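# Four arms sort items into sticker-colored containers

## Task

Put every item into the container whose color matches the color of that item's sticker.

## Robot and tools

Robots: four identical i2rt Big YAM arms named arm1, arm2, arm3 and arm4. Each has six revolute joints, a two-finger gripper and a wrist camera (arm1_cam_wrist to arm4_cam_wrist). Four fixed room cameras also exist: cam_room_a1, cam_room_a2, cam_room_b1, cam_room_b2. The hand reaches roughly 1.0 m from the joint1 axis.

Frame: one shared scene frame, in metres, origin on the floor, +z up. Calibrated feet (base_link), each facing its own +x: arm1 at (-0.644, +1.377, +0.914) quat_wxyz (+0.682, +0.007, +0.004, +0.731); arm2 at (-0.655, -0.555, +0.928) quat (+0.747, +0.002, +0.000, -0.665); arm3 at (+0.651, -1.332, +0.868) quat (+0.663, -0.004, -0.006, -0.748); arm4 at (+0.648, +0.477, +0.879) quat (+0.687, +0.001, +0.003, +0.727). The printed 'hand' is the point between the finger pads, about 1 cm short of the tips; fingers point along the hand's +z and open along its y. 'hand_target' is where the hand would be at the joint targets currently held. Reported hand positions get less accurate at long reach, and hands often settle a centimetre or more away from the request.

move: one action for any subset of arms. Top-level keys are arm names plus optional 'cameras'. Each arm's entry is its own object (not one shared list) holding 'joints', 'target' (with optional 'speed'), or both. An arm left out receives nothing new but may keep pushing toward an older target.
- joints: absolute targets keyed by name. joint1_rad -2.879 to 2.879 (base yaw, positive counter-clockwise seen from above, 0 along the foot's facing); joint2_rad 0 to 3.141 (shoulder, 0 = upper arm pointing back, positive lifts then brings it forward); joint3_rad 0 to 3.019 (elbow, 0 = folded, positive opens); joint4_rad -1.692 to 1.57 (hand pitch, positive tips fingers up); joint5_rad -1.57 to 1.57 (sideways hand swing, positive to the arm's right); joint6_rad -2.094 to 2.094 (roll, positive clockwise seen from behind). gripper_m 0 to 0.093 is the fingertip gap in metres. Done tolerances: ±0.045, ±0.14, ±0.09, ±0.055, ±0.03, ±0.035 rad and ±0.003 m. When 'target' is present, 'joints' may contain only gripper_m.
- target: an absolute pose of seven numbers [x, y, z, qw, qx, qy, qz] in the scene frame, metres plus a unit quaternion, matching the 'hand' line. The hand moves in a straight line from its hand_target toward it. The controller limits each step to 100 mm and 20 degrees from the measured pose, position winning if both cannot be met.
- speed: top path speed in m/s, 0.002 to 0.5, default 0.25; rotation is capped at twice that value in rad/s. Only valid alongside target.
All hand paths in one call finish together, paced by the slowest; paths last 0.5 to 10 s and a whole action at most 15 s. Paths ignore obstacles and other arms, hands can lag, overshoot speed near full stretch, and joint-space moves may sweep wide arcs.

Results: per-arm state (joint_positions, Joint velocities in rad/s with gripper in m/s, joint torques, hand, hand_target, joint_status, hand_status, on_its_own), then images listed by the 'pictures' line. A 'move' line says 'done' or the worst status per arm. 'as last shown' marks arms not commanded; their statuses read 'not commanded'. Statuses: off_target (stopped short, may still push); time_out (joints keep a nearby target and push on; resend current positions to relax); not_followed / 'joint command not followed' / 'pose unreachable' (a self/other-arm collision check blocked it; it may still try later). Torques are in joint order, include gravity, have per-unit offset and noise; joints 3 and 4 wrap sign beyond ±28 N m. Velocities near zero read 'within noise'.

Gripper: a firm grip reads up to about 0.005 m under the part width (some read up to 0.002 m over). Closed on air it reads 0.000 to 0.003. Commanding about 0.005 m below the first-contact reading gives full force (50 to 64 N per pad, varying); soft parts crush more with smaller targets. Release by sending a gap well above the reading.

wait: seconds 0 to 10, optional cameras; returns state and images, scene keeps running. zoom_image: camera name and region [x0, y0, x1, y1] in pixels, top-left origin, up to 504 by 504, from that camera's latest image. read_manual: section 'licences' only, no motion. finished_scene: scene = the current scene number; ends it irreversibly, so only call once items stay packed without the robots.

Sequence per item: look, open gripper, approach above, descend, close, lift, carry, lower into matching container, open, retreat. Time passes while you deliberate and arms hold their last command.

Avoid: knocking items out of the work area or onto the floor, dropping or releasing moving parts, slamming, hard presses or hits between arms (including one gripper closing on another's fingers), and long pushing or stretched holding, which overheats motors (MOTOR HOT at 85 °C, arm collapses at 100 °C for 30 to 60 s; resend targets reading limit_stop_at_motor_heat). A refused call cancels the rest of that reply's moves; objects may be nudged randomly.

Each tool is called as name([rows], argument=value, ...), one row to a line, values as JSON.

## Session

move()

Scene clock: 0.00 s.
Joint torques (N m): no reading
Motor temperatures (°C): arm1=[22 24 25 23 21 21 21] | arm2=[24 24 24 22 22 20 23] | arm3=[24 24 23 24 24 23 23] | arm4=[23 21 22 22 25 21 24]
Heat: arm1: hottest joint3_rad 25 °C; arm2: hottest joint1_rad 24 °C; arm3: hottest joint1_rad 24 °C; arm4: hottest joint5_rad 25 °C.
Joint velocities: within noise
arm1.joint_positions: joint1_rad=-0.126 joint2_rad=+0.534 joint3_rad=+1.403 joint4_rad=-1.611 joint5_rad=-0.026 joint6_rad=-0.127 gripper_m=+0.09396
arm1.joint_status: not commanded
arm1.hand: x=-0.6307 y=+1.5344 z=+1.4214 quat_wxyz=(-0.298, +0.671, -0.622, -0.272) (m; scene frame)
arm1.hand_target: x=-0.6306 y=+1.5327 z=+1.4326 quat_wxyz=(-0.308, +0.666, -0.618, -0.280) (m; scene frame)
arm1.hand_status: not commanded
arm2.joint_positions: joint1_rad=-0.045 joint2_rad=+0.390 joint3_rad=+1.428 joint4_rad=-1.186 joint5_rad=+0.166 joint6_rad=-0.774 gripper_m=+0.09396
arm2.joint_status: not commanded
arm2.hand: x=-0.6756 y=-0.6916 z=+1.5578 quat_wxyz=(-0.217, -0.319, -0.688, +0.615) (m; scene frame)
arm2.hand_target: x=-0.6760 y=-0.6854 z=+1.5652 quat_wxyz=(-0.221, -0.317, -0.681, +0.622) (m; scene frame)
arm2.hand_status: not commanded
arm3.joint_positions: joint1_rad=+0.075 joint2_rad=+0.276 joint3_rad=+1.523 joint4_rad=-1.599 joint5_rad=-0.185 joint6_rad=-0.597 gripper_m=+0.09396
arm3.joint_status: not commanded
arm3.hand: x=+0.6803 y=-1.3506 z=+1.4452 quat_wxyz=(-0.326, -0.350, -0.735, +0.481) (m; scene frame)
arm3.hand_target: x=+0.6804 y=-1.3484 z=+1.4507 quat_wxyz=(-0.328, -0.347, -0.731, +0.487) (m; scene frame)
arm3.hand_status: not commanded
arm4.joint_positions: joint1_rad=+0.109 joint2_rad=+0.555 joint3_rad=+1.556 joint4_rad=-1.251 joint5_rad=+0.178 joint6_rad=-0.775 gripper_m=+0.09396
arm4.joint_status: not commanded
arm4.hand: x=+0.6522 y=+0.6599 z=+1.5276 quat_wxyz=(-0.572, +0.731, -0.297, -0.221) (m; scene frame)
arm4.hand_target: x=+0.6531 y=+0.6547 z=+1.5360 quat_wxyz=(-0.580, +0.725, -0.296, -0.226) (m; scene frame)
arm4.hand_status: not commanded
pictures: arm1_cam_wrist, arm2_cam_wrist, arm3_cam_wrist, arm4_cam_wrist, cam_room_a1, cam_room_a2, cam_room_b1, cam_room_b2
Images, in order (width x height): arm1_cam_wrist 672x504, arm2_cam_wrist 672x504, arm3_cam_wrist 672x504, arm4_cam_wrist 672x504, cam_room_a1 672x504, cam_room_a2 672x504, cam_room_b1 672x504, cam_room_b2 672x504.

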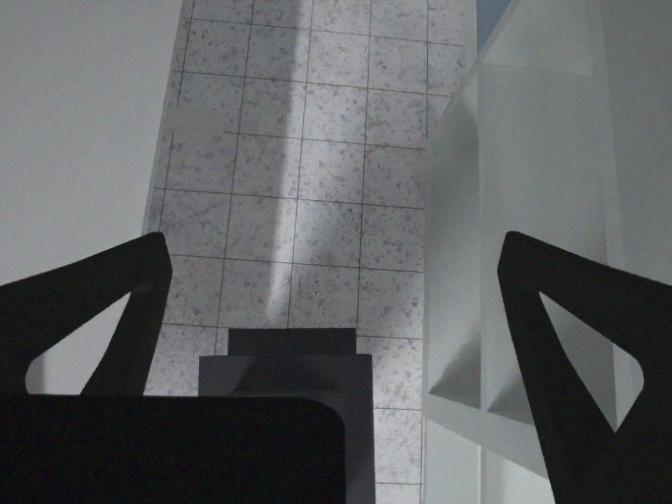

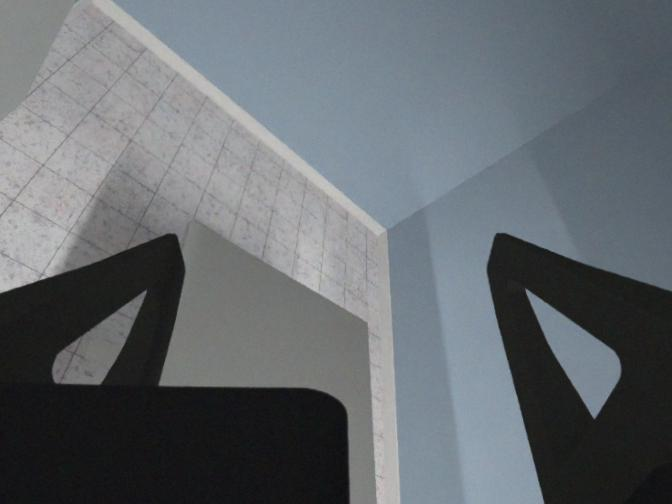

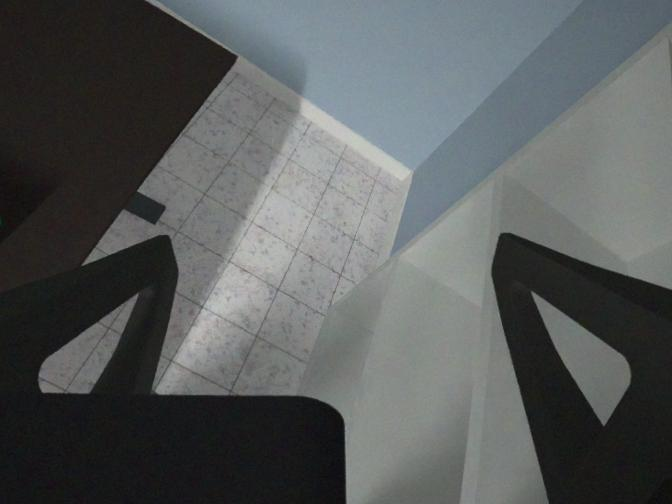

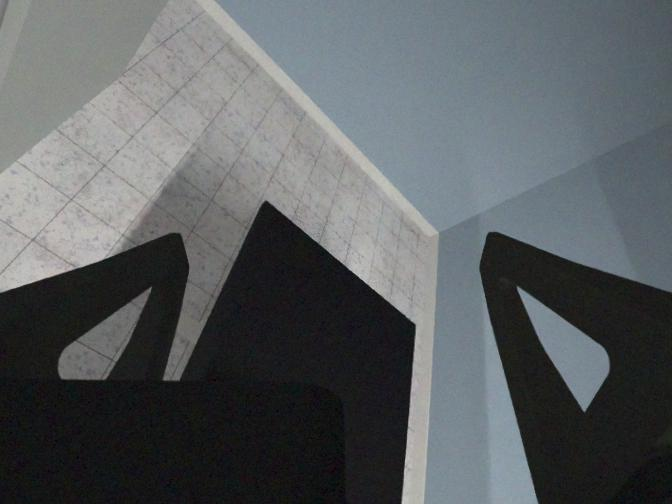

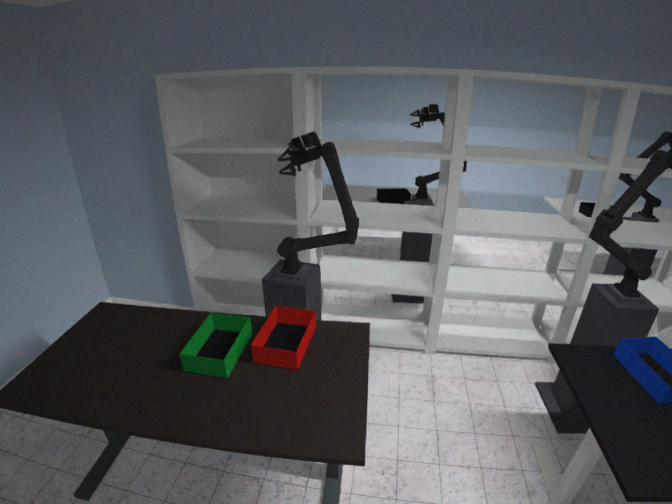

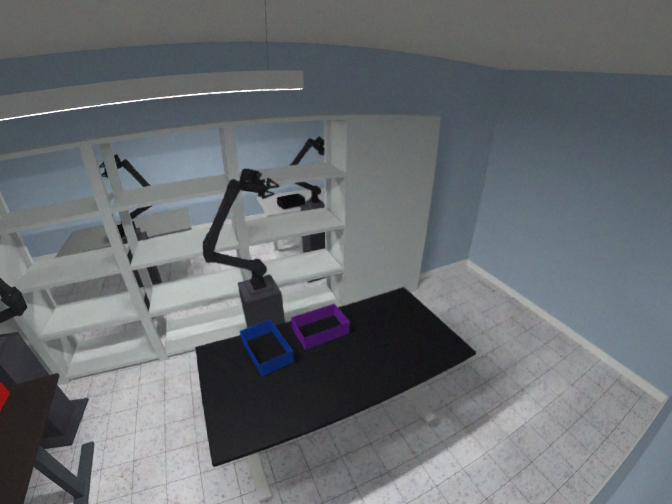

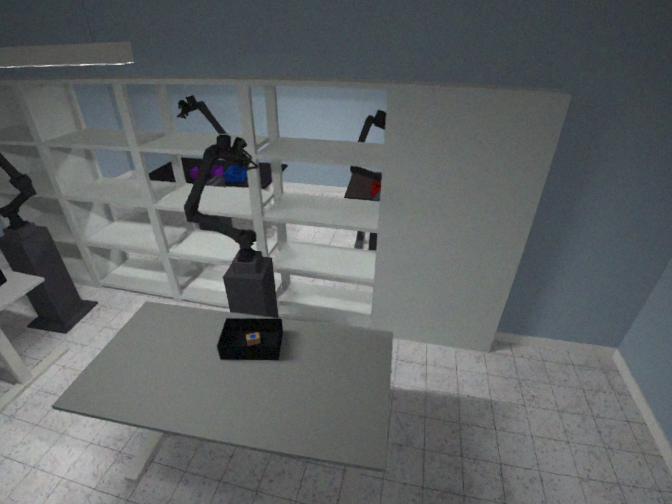

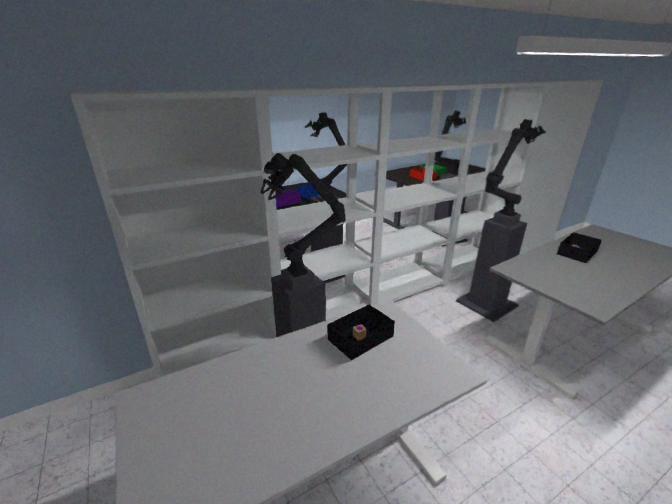

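zoom_image(camera="cam_room_b1", region=[0, 80, 400, 380])

zoom_image(camera="cam_room_b2", region=[250, 80, 650, 380])

zoom_image(camera="cam_room_a1", region=[150, 60, 550, 380])

zoom_image(camera="cam_room_a2", region=[50, 80, 450, 400])

zoom_image(camera="cam_room_b1", region=[210, 300, 300, 370])

zoom_image(camera="cam_room_b2", region=[320, 300, 410, 370])

Scaled by 1.260.

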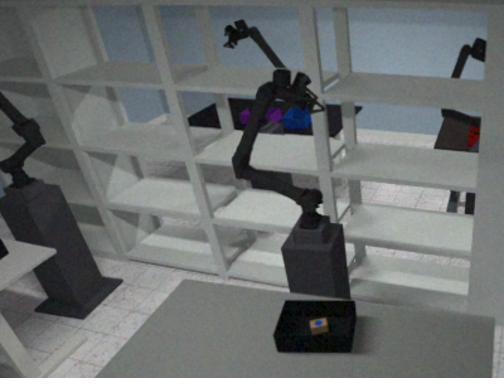

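Scaled by 1.260.

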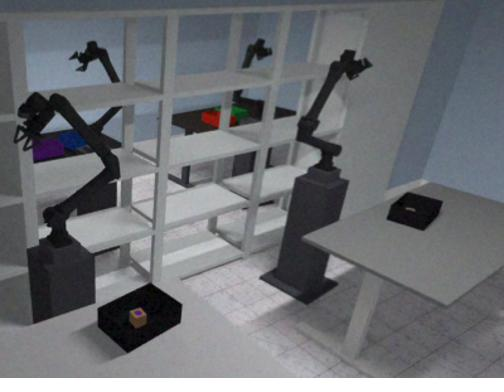

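Scaled by 1.260.

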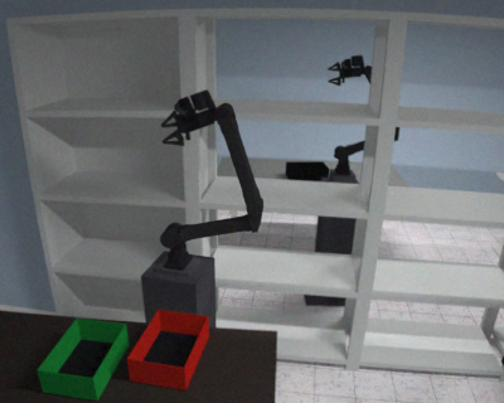

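Scaled by 1.260.

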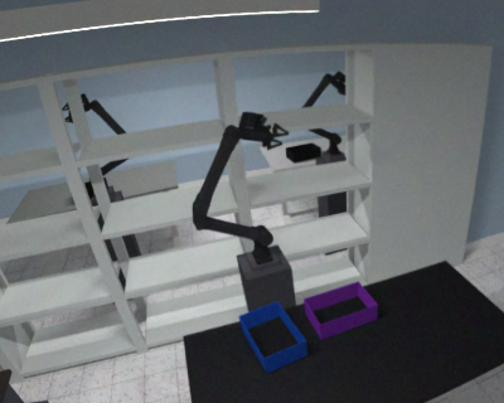

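Scaled by 5.600.

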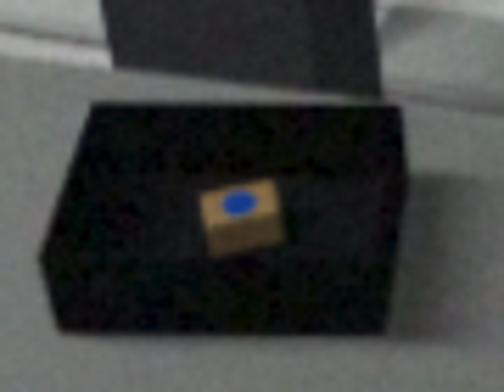

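Scaled by 5.600.

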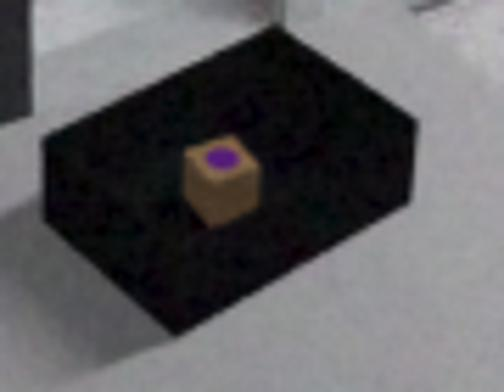

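move(arm1={"joints": {"joint1_rad": 1.5, "joint2_rad": 1.384, "joint3_rad": 1.332, "joint4_rad": -1.518, "joint5_rad": 0, "joint6_rad": 0}}, arm2={"joints": {"joint1_rad": -1.5, "joint2_rad": 1.384, "joint3_rad": 1.332, "joint4_rad": -1.518, "joint5_rad": 0, "joint6_rad": 0}}, arm3={"joints": {"joint1_rad": 1.5, "joint2_rad": 1.384, "joint3_rad": 1.332, "joint4_rad": -1.518, "joint5_rad": 0, "joint6_rad": 0}}, arm4={"joints": {"joint1_rad": -1.5, "joint2_rad": 1.384, "joint3_rad": 1.332, "joint4_rad": -1.518, "joint5_rad": 0, "joint6_rad": 0}})

Scene clock: 82.00 s.
Joint torques (N m): arm1=[-2.14 -10.64 11.51 0.29 0.08 0.08] | arm2=[1.03 -12.51 10.66 0.28 0 0.2] | arm3=[1.14 -12.92 8.76 -0.13 0.03 0.02] | arm4=[1.2 -12.45 8.84 -0.35 0.08 0.17]
Motor temperatures (°C): arm1=[22 24 29 23 21 21 21] | arm2=[24 25 28 23 22 20 23] | arm3=[24 25 25 24 24 23 23] | arm4=[23 22 28 22 24 21 24]
Heat: arm1: hottest joint3_rad 29 °C; arm2: hottest joint3_rad 28 °C; arm3: hottest joint2_rad 25 °C; arm4: hottest joint3_rad 28 °C.
move: arm1 done; arm2 done; arm3 done; arm4 done
Joint velocities: within noise
arm1.joint_positions: joint1_rad=+1.502 joint2_rad=+1.406 joint3_rad=+1.320 joint4_rad=-1.518 joint5_rad=-0.002 joint6_rad=-0.006 gripper_m=+0.09398
arm1.joint_status: all done
arm1.hand: x=-1.0392 y=+1.3768 z=+1.1569 quat_wxyz=(-0.001, +1.000, +0.003, +0.009) (m; scene frame)
arm1.hand_target: x=-1.0397 y=+1.3779 z=+1.1698 quat_wxyz=(-0.001, +1.000, -0.001, -0.008) (m; scene frame)
arm1.hand_status: not commanded
arm2.joint_positions: joint1_rad=-1.504 joint2_rad=+1.378 joint3_rad=+1.337 joint4_rad=-1.506 joint5_rad=+0.000 joint6_rad=-0.013 gripper_m=+0.09396
arm2.joint_status: all done
arm2.hand: x=-1.0521 y=-0.6292 z=+1.1807 quat_wxyz=(+0.000, -0.995, -0.098, +0.010) (m; scene frame)
arm2.hand_target: x=-1.0485 y=-0.6302 z=+1.1768 quat_wxyz=(+0.002, -0.996, -0.094, +0.000) (m; scene frame)
arm2.hand_status: not commanded
arm3.joint_positions: joint1_rad=+1.498 joint2_rad=+1.393 joint3_rad=+1.329 joint4_rad=-1.516 joint5_rad=+0.000 joint6_rad=-0.008 gripper_m=+0.09398
arm3.joint_status: all done
arm3.hand: x=+1.0436 y=-1.4056 z=+1.1143 quat_wxyz=(+0.003, -0.092, -0.996, +0.006) (m; scene frame)
arm3.hand_target: x=+1.0432 y=-1.4047 z=+1.1186 quat_wxyz=(-0.002, -0.095, -0.995, +0.007) (m; scene frame)
arm3.hand_status: not commanded
arm4.joint_positions: joint1_rad=-1.505 joint2_rad=+1.389 joint3_rad=+1.325 joint4_rad=-1.508 joint5_rad=+0.000 joint6_rad=-0.013 gripper_m=+0.09397
arm4.joint_status: all done
arm4.hand: x=+1.0472 y=+0.5268 z=+1.1222 quat_wxyz=(+0.003, +0.068, -0.998, +0.002) (m; scene frame)
arm4.hand_target: x=+1.0457 y=+0.5285 z=+1.1266 quat_wxyz=(+0.002, +0.064, -0.998, +0.001) (m; scene frame)
arm4.hand_status: not commanded
pictures: arm1_cam_wrist, arm2_cam_wrist, arm3_cam_wrist, arm4_cam_wrist, cam_room_a1, cam_room_a2, cam_room_b1, cam_room_b2
Images, in order (width x height): arm1_cam_wrist 672x504, arm2_cam_wrist 672x504, arm3_cam_wrist 672x504, arm4_cam_wrist 672x504, cam_room_a1 672x504, cam_room_a2 672x504, cam_room_b1 672x504, cam_room_b2 672x504.

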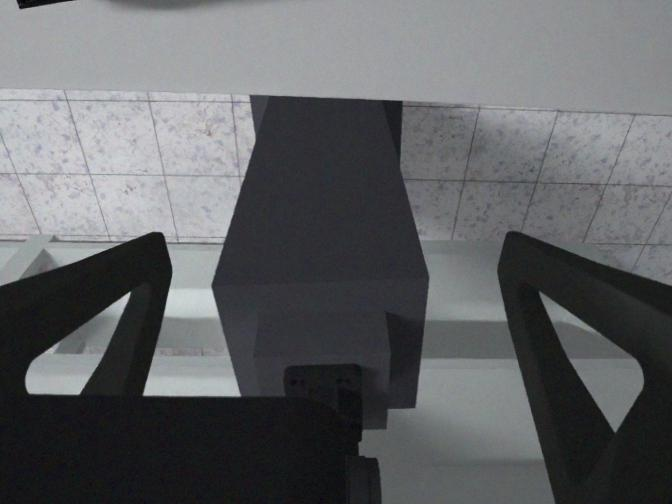

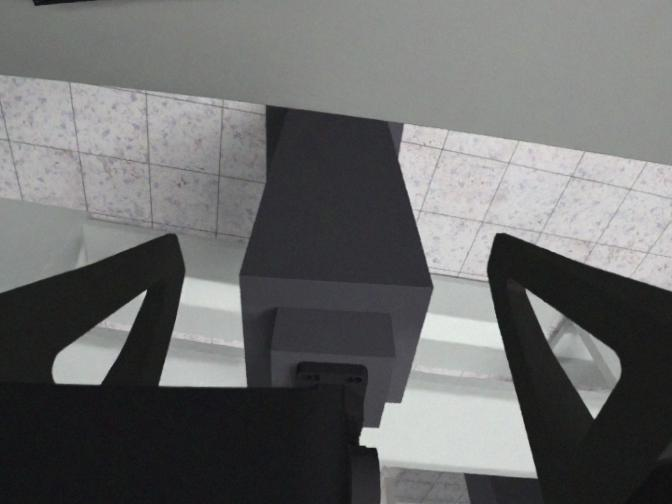

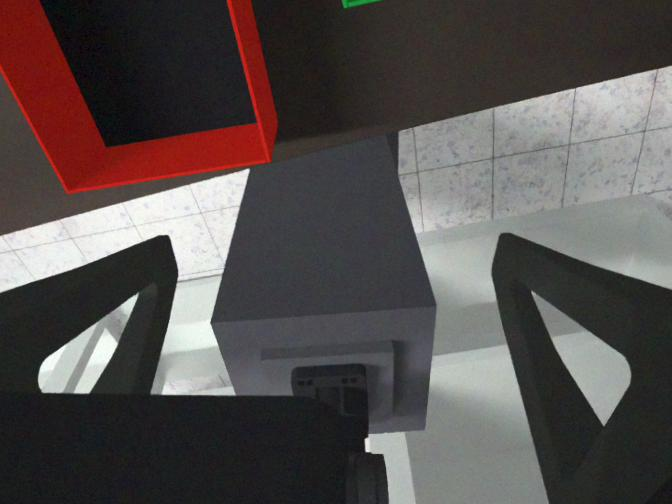

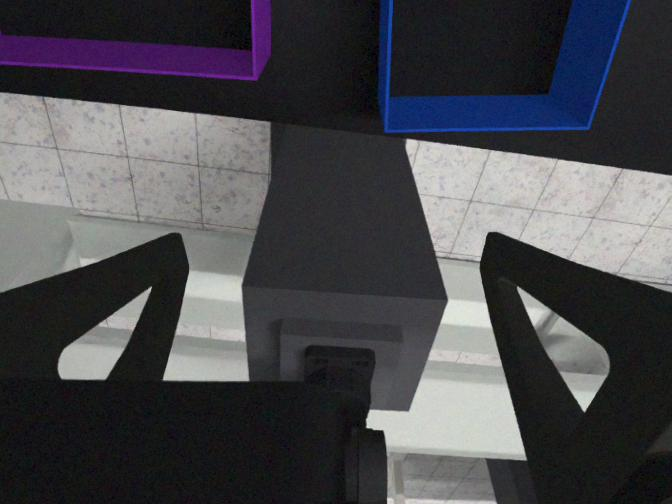

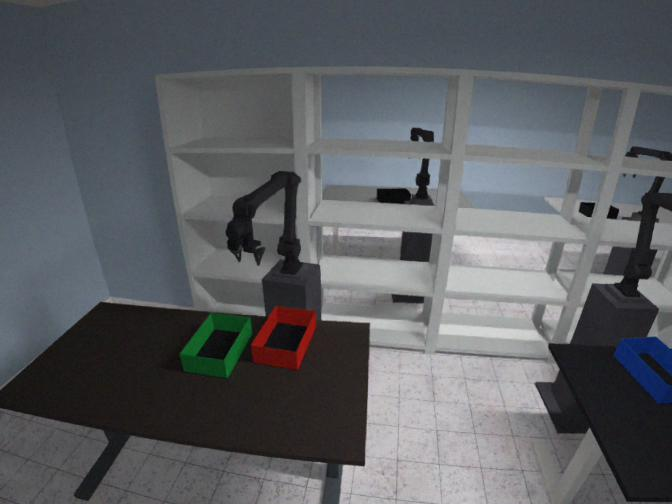

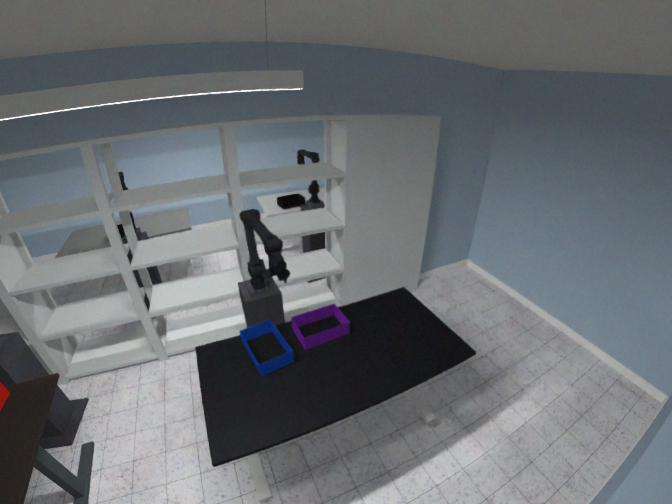

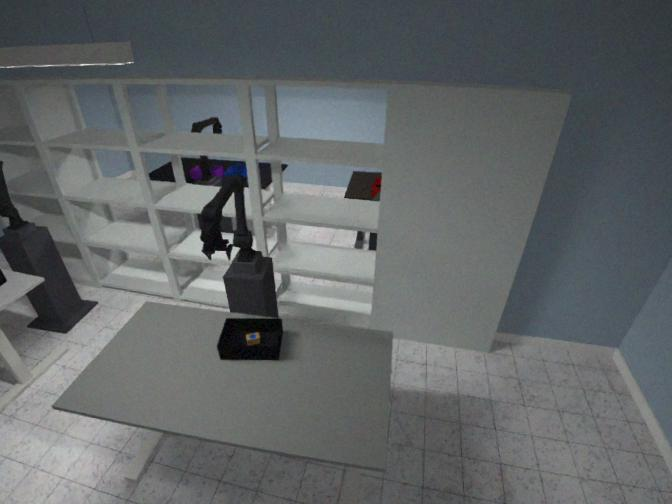

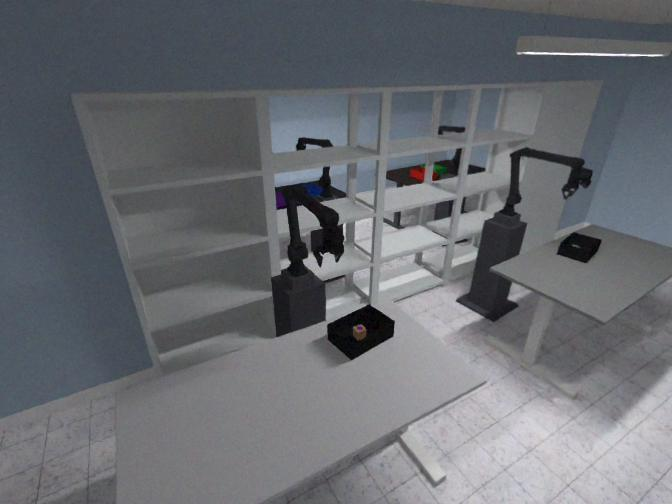

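move(arm1={"joints": {"joint1_rad": 1.5, "joint2_rad": 1.073, "joint3_rad": 0.883, "joint4_rad": -0.595, "joint5_rad": 0, "joint6_rad": 0}}, arm2={"joints": {"joint1_rad": -1.5, "joint2_rad": 1.073, "joint3_rad": 0.883, "joint4_rad": -0.595, "joint5_rad": 0, "joint6_rad": 0}}, arm3={"joints": {"joint1_rad": 1.5, "joint2_rad": 1.073, "joint3_rad": 0.883, "joint4_rad": -0.595, "joint5_rad": 0, "joint6_rad": 0}}, arm4={"joints": {"joint1_rad": -1.5, "joint2_rad": 1.073, "joint3_rad": 0.883, "joint4_rad": -0.595, "joint5_rad": 0, "joint6_rad": 0}}, cameras=["arm1_cam_wrist","arm2_cam_wrist","arm3_cam_wrist","arm4_cam_wrist"])

Scene clock: 104.00 s.
Joint torques (N m): arm1=[-1.85 -4.31 12.42 2.21 0.07 0.08] | arm2=[1.03 -7.59 11.48 2.95 0 0.19] | arm3=[1.32 -7.59 9.54 2.03 0.03 0.03] | arm4=[1.08 -6.77 9.61 1.76 0.09 0.2]
Motor temperatures (°C): arm1=[22 25 30 23 21 21 21] | arm2=[24 25 30 22 22 20 23] | arm3=[24 26 26 24 24 23 23] | arm4=[23 22 30 22 24 21 24]
Heat: arm1: hottest joint3_rad 30 °C; arm2: hottest joint3_rad 30 °C; arm3: hottest joint2_rad 26 °C; arm4: hottest joint3_rad 30 °C.
move: arm1 done; arm2 done; arm3 done; arm4 done
Joint velocities: within noise
arm1.joint_positions: joint1_rad=+1.502 joint2_rad=+1.068 joint3_rad=+0.873 joint4_rad=-0.616 joint5_rad=-0.002 joint6_rad=-0.006 gripper_m=+0.09398
arm1.joint_status: all done
arm1.hand: x=-1.0828 y=+1.3768 z=+1.1633 quat_wxyz=(-0.002, +0.926, +0.004, -0.378) (m; scene frame)
arm1.hand_target: x=-1.0894 y=+1.3780 z=+1.1706 quat_wxyz=(-0.002, +0.921, +0.000, -0.390) (m; scene frame)
arm1.hand_status: not commanded
arm2.joint_positions: joint1_rad=-1.504 joint2_rad=+1.061 joint3_rad=+0.892 joint4_rad=-0.614 joint5_rad=+0.000 joint6_rad=-0.013 gripper_m=+0.09396
arm2.joint_status: all done
arm2.hand: x=-1.0953 y=-0.6372 z=+1.1833 quat_wxyz=(-0.031, -0.919, -0.091, +0.381) (m; scene frame)
arm2.hand_target: x=-1.0975 y=-0.6396 z=+1.1766 quat_wxyz=(-0.034, -0.920, -0.087, +0.380) (m; scene frame)
arm2.hand_status: not commanded
arm3.joint_positions: joint1_rad=+1.498 joint2_rad=+1.071 joint3_rad=+0.881 joint4_rad=-0.611 joint5_rad=+0.000 joint6_rad=-0.008 gripper_m=+0.09398
arm3.joint_status: all done
arm3.hand: x=+1.0884 y=-1.4144 z=+1.1161 quat_wxyz=(-0.375, -0.083, -0.922, +0.044) (m; scene frame)
arm3.hand_target: x=+1.0920 y=-1.4143 z=+1.1189 quat_wxyz=(-0.382, -0.086, -0.919, +0.043) (m; scene frame)
arm3.hand_status: not commanded
arm4.joint_positions: joint1_rad=-1.505 joint2_rad=+1.062 joint3_rad=+0.880 joint4_rad=-0.612 joint5_rad=+0.000 joint6_rad=-0.013 gripper_m=+0.09397
arm4.joint_status: all done
arm4.hand: x=+1.0905 y=+0.5321 z=+1.1269 quat_wxyz=(-0.376, +0.063, -0.924, -0.019) (m; scene frame)
arm4.hand_target: x=+1.0952 y=+0.5348 z=+1.1266 quat_wxyz=(-0.380, +0.059, -0.923, -0.023) (m; scene frame)
arm4.hand_status: not commanded
pictures: arm1_cam_wrist, arm2_cam_wrist, arm3_cam_wrist, arm4_cam_wrist
Images, in order (width x height): arm1_cam_wrist 672x504, arm2_cam_wrist 672x504, arm3_cam_wrist 672x504, arm4_cam_wrist 672x504.

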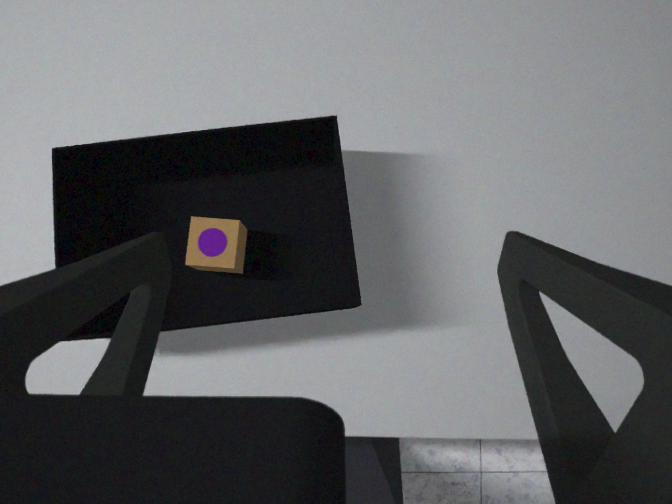

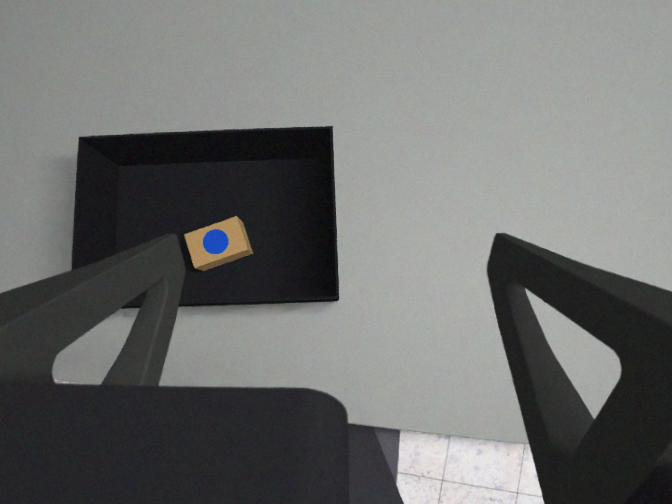

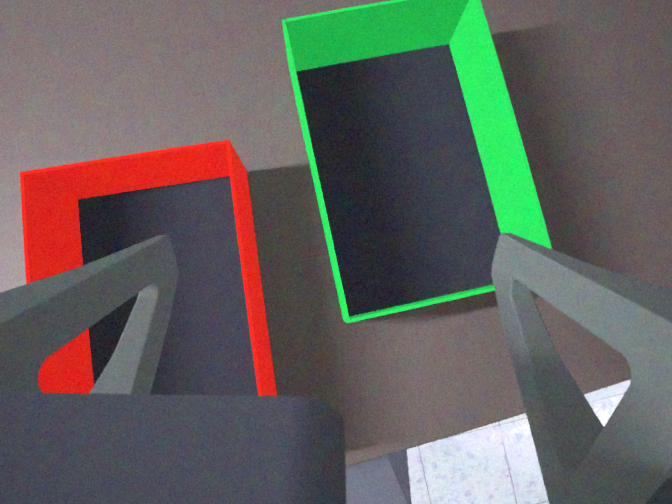

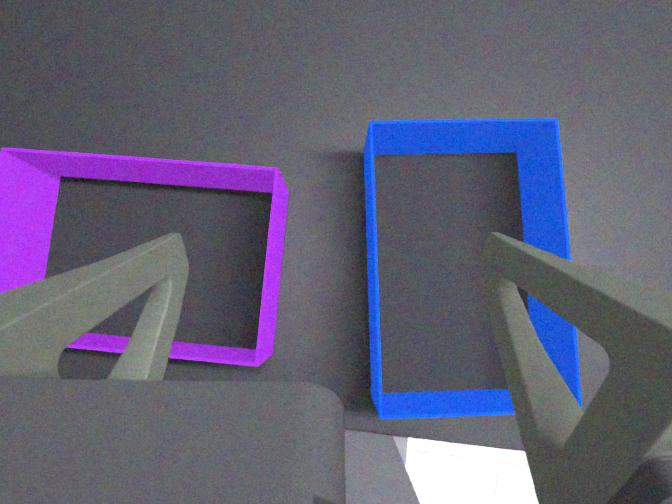

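move(arm1={"target": [-1.0894, 1.438, 1.1706, 0, 0.921, 0, -0.39]}, arm2={"target": [-1.0975, -0.6996, 1.1766, -0.034, -0.92, -0.087, 0.38]}, arm3={"target": [1.092, -1.3543, 1.1189, -0.382, -0.086, -0.919, 0.043]}, arm4={"target": [1.0952, 0.5948, 1.1266, -0.38, 0.059, -0.923, -0.023]}, cameras=["arm1_cam_wrist","arm2_cam_wrist","arm3_cam_wrist","arm4_cam_wrist"])

move(arm1={"target": [-1.0894, 1.438, 1.0706, 0, 0.921, 0, -0.39]}, arm2={"target": [-1.0975, -0.6996, 1.0766, -0.034, -0.92, -0.087, 0.38]}, arm3={"target": [1.092, -1.3543, 1.0189, -0.382, -0.086, -0.919, 0.043]}, arm4={"target": [1.0952, 0.5948, 1.0266, -0.38, 0.059, -0.923, -0.023]}, cameras=["arm1_cam_wrist","arm2_cam_wrist","arm3_cam_wrist","arm4_cam_wrist"])

Scene clock: 117.17 s.
Joint torques (N m): arm1=[-1.79 -4.01 13.46 2.11 -0.12 -0.09] | arm2=[0.5 -8.06 14.15 2.88 0.23 0.2] | arm3=[1.32 -8.94 8.88 1.26 0.22 0.03] | arm4=[0.67 -7.36 11.41 1.68 0.27 0.16]
Motor temperatures (°C): arm1=[22 25 32 24 21 21 21] | arm2=[24 25 30 23 22 20 23] | arm3=[24 25 27 24 24 23 23] | arm4=[23 22 30 22 24 21 24]
Heat: arm1: hottest joint3_rad 32 °C; arm2: hottest joint3_rad 30 °C; arm3: hottest joint3_rad 27 °C; arm4: hottest joint3_rad 30 °C.
move: arm1 off_target; arm2 off_target; arm3 done; arm4 off_target
Joint velocities: within noise
arm1.joint_positions: joint1_rad=+1.316 joint2_rad=+1.079 joint3_rad=+0.873 joint4_rad=-0.616 joint5_rad=-0.130 joint6_rad=-0.121 gripper_m=+0.09398
arm1.joint_status: not commanded
arm1.hand: x=-1.0794 y=+1.4370 z=+1.1601 quat_wxyz=(+0.003, +0.926, -0.006, -0.377) (m; scene frame)
arm1.hand_target: x=-1.0889 y=+1.4379 z=+1.1706 quat_wxyz=(+0.000, +0.921, +0.000, -0.390) (m; scene frame)
arm1.hand_status: off_target (0.015 m and 1.8 deg from the pose sent, 0.062 m and 1.6 deg at the start)
arm2.joint_positions: joint1_rad=-1.324 joint2_rad=+1.105 joint3_rad=+0.892 joint4_rad=-0.609 joint5_rad=+0.119 joint6_rad=+0.108 gripper_m=+0.09396
arm2.joint_status: not commanded
arm2.hand: x=-1.0856 y=-0.6976 z=+1.1663 quat_wxyz=(-0.030, -0.925, -0.098, +0.367) (m; scene frame)
arm2.hand_target: x=-1.0969 y=-0.6995 z=+1.1766 quat_wxyz=(-0.034, -0.920, -0.087, +0.380) (m; scene frame)
arm2.hand_status: off_target (0.016 m and 2.0 deg from the pose sent, 0.063 m and 0.6 deg at the start)
arm3.joint_positions: joint1_rad=+1.680 joint2_rad=+1.069 joint3_rad=+0.881 joint4_rad=-0.611 joint5_rad=+0.127 joint6_rad=+0.123 gripper_m=+0.09398
arm3.joint_status: not commanded
arm3.hand: x=+1.0953 y=-1.3555 z=+1.1171 quat_wxyz=(-0.380, -0.083, -0.920, +0.044) (m; scene frame)
arm3.hand_target: x=+1.0920 y=-1.3544 z=+1.1190 quat_wxyz=(-0.382, -0.086, -0.919, +0.043) (m; scene frame)
arm3.hand_status: done (0.004 m and 0.5 deg from the pose sent, 0.060 m and 1.0 deg at the start)
arm4.joint_positions: joint1_rad=-1.321 joint2_rad=+1.095 joint3_rad=+0.880 joint4_rad=-0.610 joint5_rad=+0.120 joint6_rad=+0.111 gripper_m=+0.09397
arm4.joint_status: not commanded
arm4.hand: x=+1.0825 y=+0.5932 z=+1.1140 quat_wxyz=(-0.365, +0.070, -0.928, -0.019) (m; scene frame)
arm4.hand_target: x=+1.0945 y=+0.5945 z=+1.1266 quat_wxyz=(-0.380, +0.059, -0.923, -0.023) (m; scene frame)
arm4.hand_status: off_target (0.018 m and 2.2 deg from the pose sent, 0.063 m and 0.8 deg at the start)
pictures: arm1_cam_wrist, arm2_cam_wrist, arm3_cam_wrist, arm4_cam_wrist
Images, in order (width x height): arm1_cam_wrist 672x504, arm2_cam_wrist 672x504, arm3_cam_wrist 672x504, arm4_cam_wrist 672x504.

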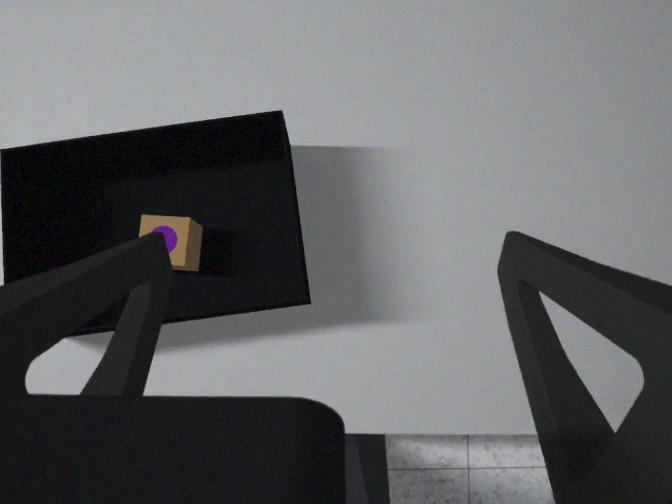

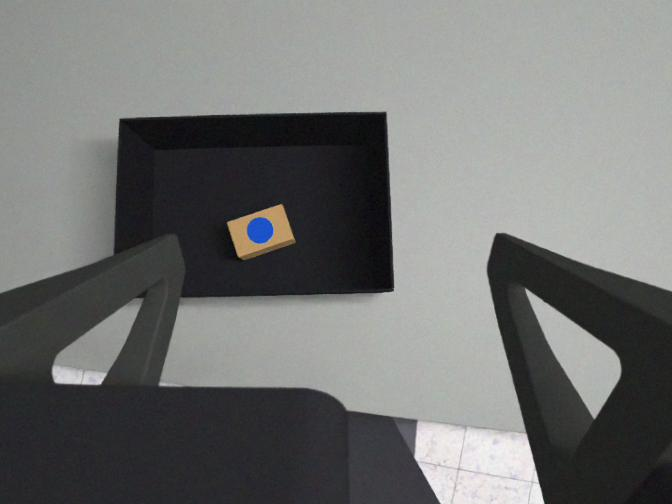

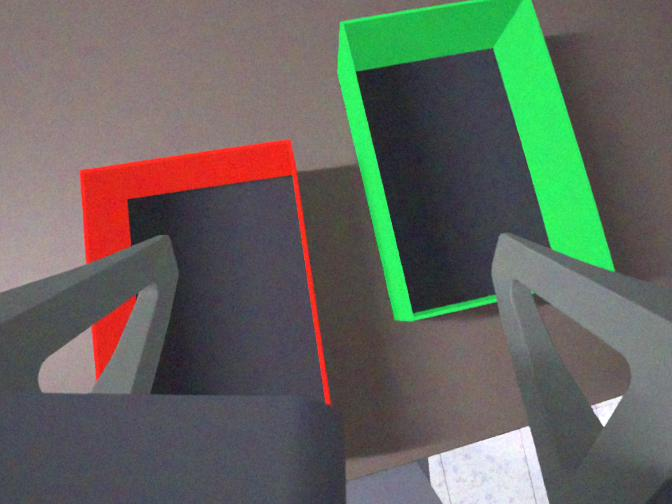

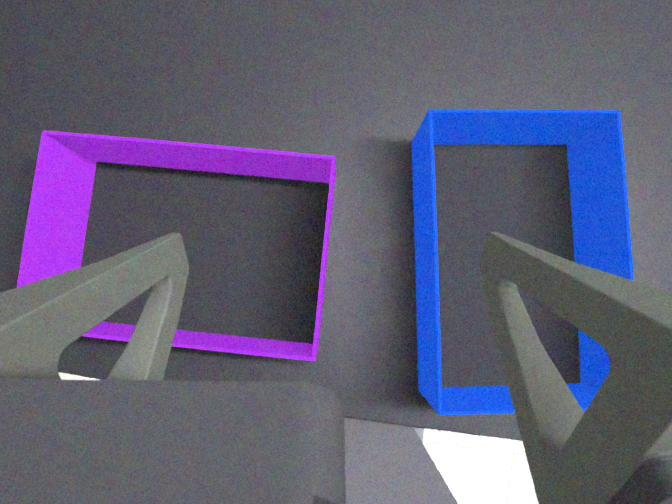

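Scene clock: 118.33 s.
Joint torques (N m): arm1=[-1.61 -5.71 11.59 2.37 -0.1 -0.04] | arm2=[0.44 -9.76 10.81 2.95 0.2 0.21] | arm3=[1.55 -8.47 8.79 1.98 0.23 0.02] | arm4=[0.44 -9.35 8.91 1.65 0.25 0.18]
Motor temperatures (°C): arm1=[22 25 32 24 21 21 21] | arm2=[24 25 30 23 22 20 23] | arm3=[24 25 27 24 24 23 23] | arm4=[23 22 30 22 24 21 24]
Heat: arm1: hottest joint3_rad 32 °C; arm2: hottest joint3_rad 30 °C; arm3: hottest joint3_rad 27 °C; arm4: hottest joint3_rad 30 °C.
move: arm1 off_target; arm2 done; arm3 done; arm4 done
Joint velocities: within noise
arm1.joint_positions: joint1_rad=+1.316 joint2_rad=+1.198 joint3_rad=+0.678 joint4_rad=-0.314 joint5_rad=-0.130 joint6_rad=-0.122 gripper_m=+0.09398
arm1.joint_status: not commanded
arm1.hand: x=-1.0808 y=+1.4372 z=+1.0581 quat_wxyz=(+0.004, +0.928, -0.006, -0.372) (m; scene frame)
arm1.hand_target: x=-1.0891 y=+1.4380 z=+1.0709 quat_wxyz=(+0.000, +0.921, +0.000, -0.390) (m; scene frame)
arm1.hand_status: off_target (0.015 m and 2.4 deg from the pose sent, 0.090 m and 1.7 deg at the start)
arm2.joint_positions: joint1_rad=-1.324 joint2_rad=+1.224 joint3_rad=+0.724 joint4_rad=-0.304 joint5_rad=+0.120 joint6_rad=+0.109 gripper_m=+0.09396
arm2.joint_status: not commanded
arm2.hand: x=-1.0945 y=-0.7006 z=+1.0771 quat_wxyz=(-0.032, -0.922, -0.096, +0.375) (m; scene frame)
arm2.hand_target: x=-1.0975 y=-0.6996 z=+1.0768 quat_wxyz=(-0.034, -0.920, -0.087, +0.380) (m; scene frame)
arm2.hand_status: done (0.003 m and 1.2 deg from the pose sent, 0.091 m and 2.0 deg at the start)
arm3.joint_positions: joint1_rad=+1.680 joint2_rad=+1.165 joint3_rad=+0.666 joint4_rad=-0.320 joint5_rad=+0.130 joint6_rad=+0.126 gripper_m=+0.09398
arm3.joint_status: not commanded
arm3.hand: x=+1.0876 y=-1.3573 z=+1.0122 quat_wxyz=(-0.370, -0.085, -0.924, +0.046) (m; scene frame)
arm3.hand_target: x=+1.0919 y=-1.3543 z=+1.0189 quat_wxyz=(-0.382, -0.086, -0.919, +0.043) (m; scene frame)
arm3.hand_status: done (0.009 m and 1.5 deg from the pose sent, 0.098 m and 0.5 deg at the start)
arm4.joint_positions: joint1_rad=-1.321 joint2_rad=+1.218 joint3_rad=+0.706 joint4_rad=-0.304 joint5_rad=+0.121 joint6_rad=+0.112 gripper_m=+0.09397
arm4.joint_status: not commanded
arm4.hand: x=+1.0890 y=+0.5949 z=+1.0206 quat_wxyz=(-0.369, +0.069, -0.927, -0.020) (m; scene frame)
arm4.hand_target: x=+1.0950 y=+0.5947 z=+1.0267 quat_wxyz=(-0.380, +0.059, -0.923, -0.023) (m; scene frame)
arm4.hand_status: done (0.009 m and 1.7 deg from the pose sent, 0.088 m and 2.2 deg at the start)
pictures: arm1_cam_wrist, arm2_cam_wrist, arm3_cam_wrist, arm4_cam_wrist
Images, in order (width x height): arm1_cam_wrist 672x504, arm2_cam_wrist 672x504, arm3_cam_wrist 672x504, arm4_cam_wrist 672x504.

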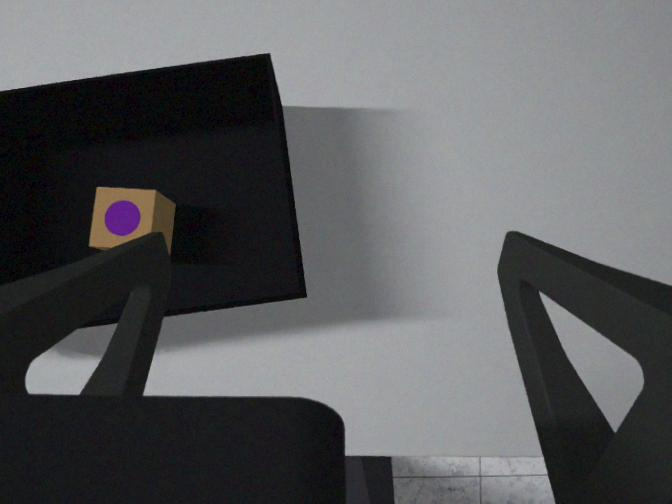

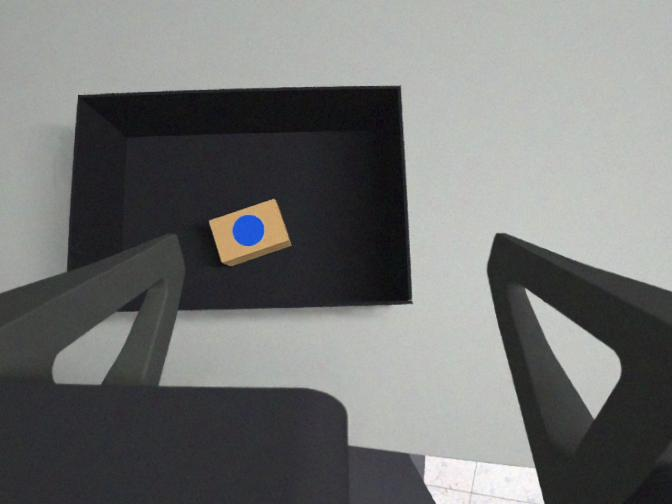

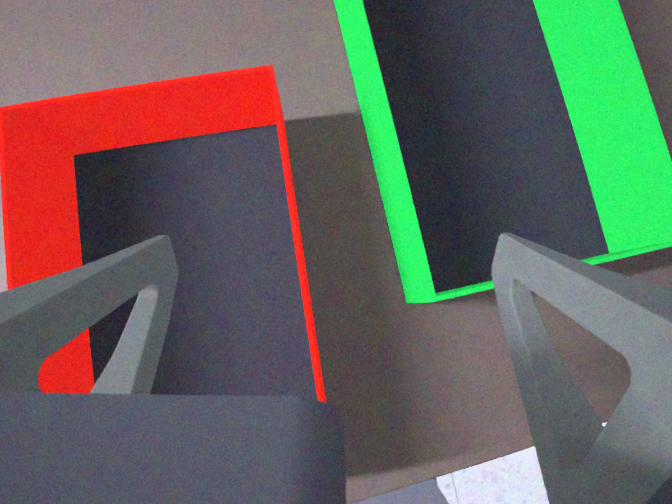

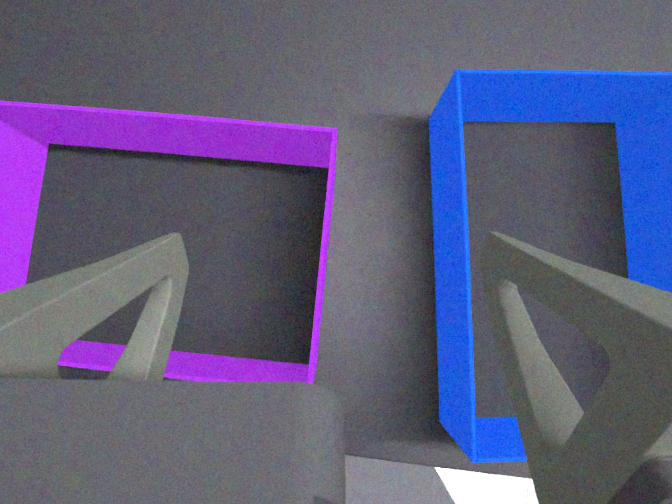

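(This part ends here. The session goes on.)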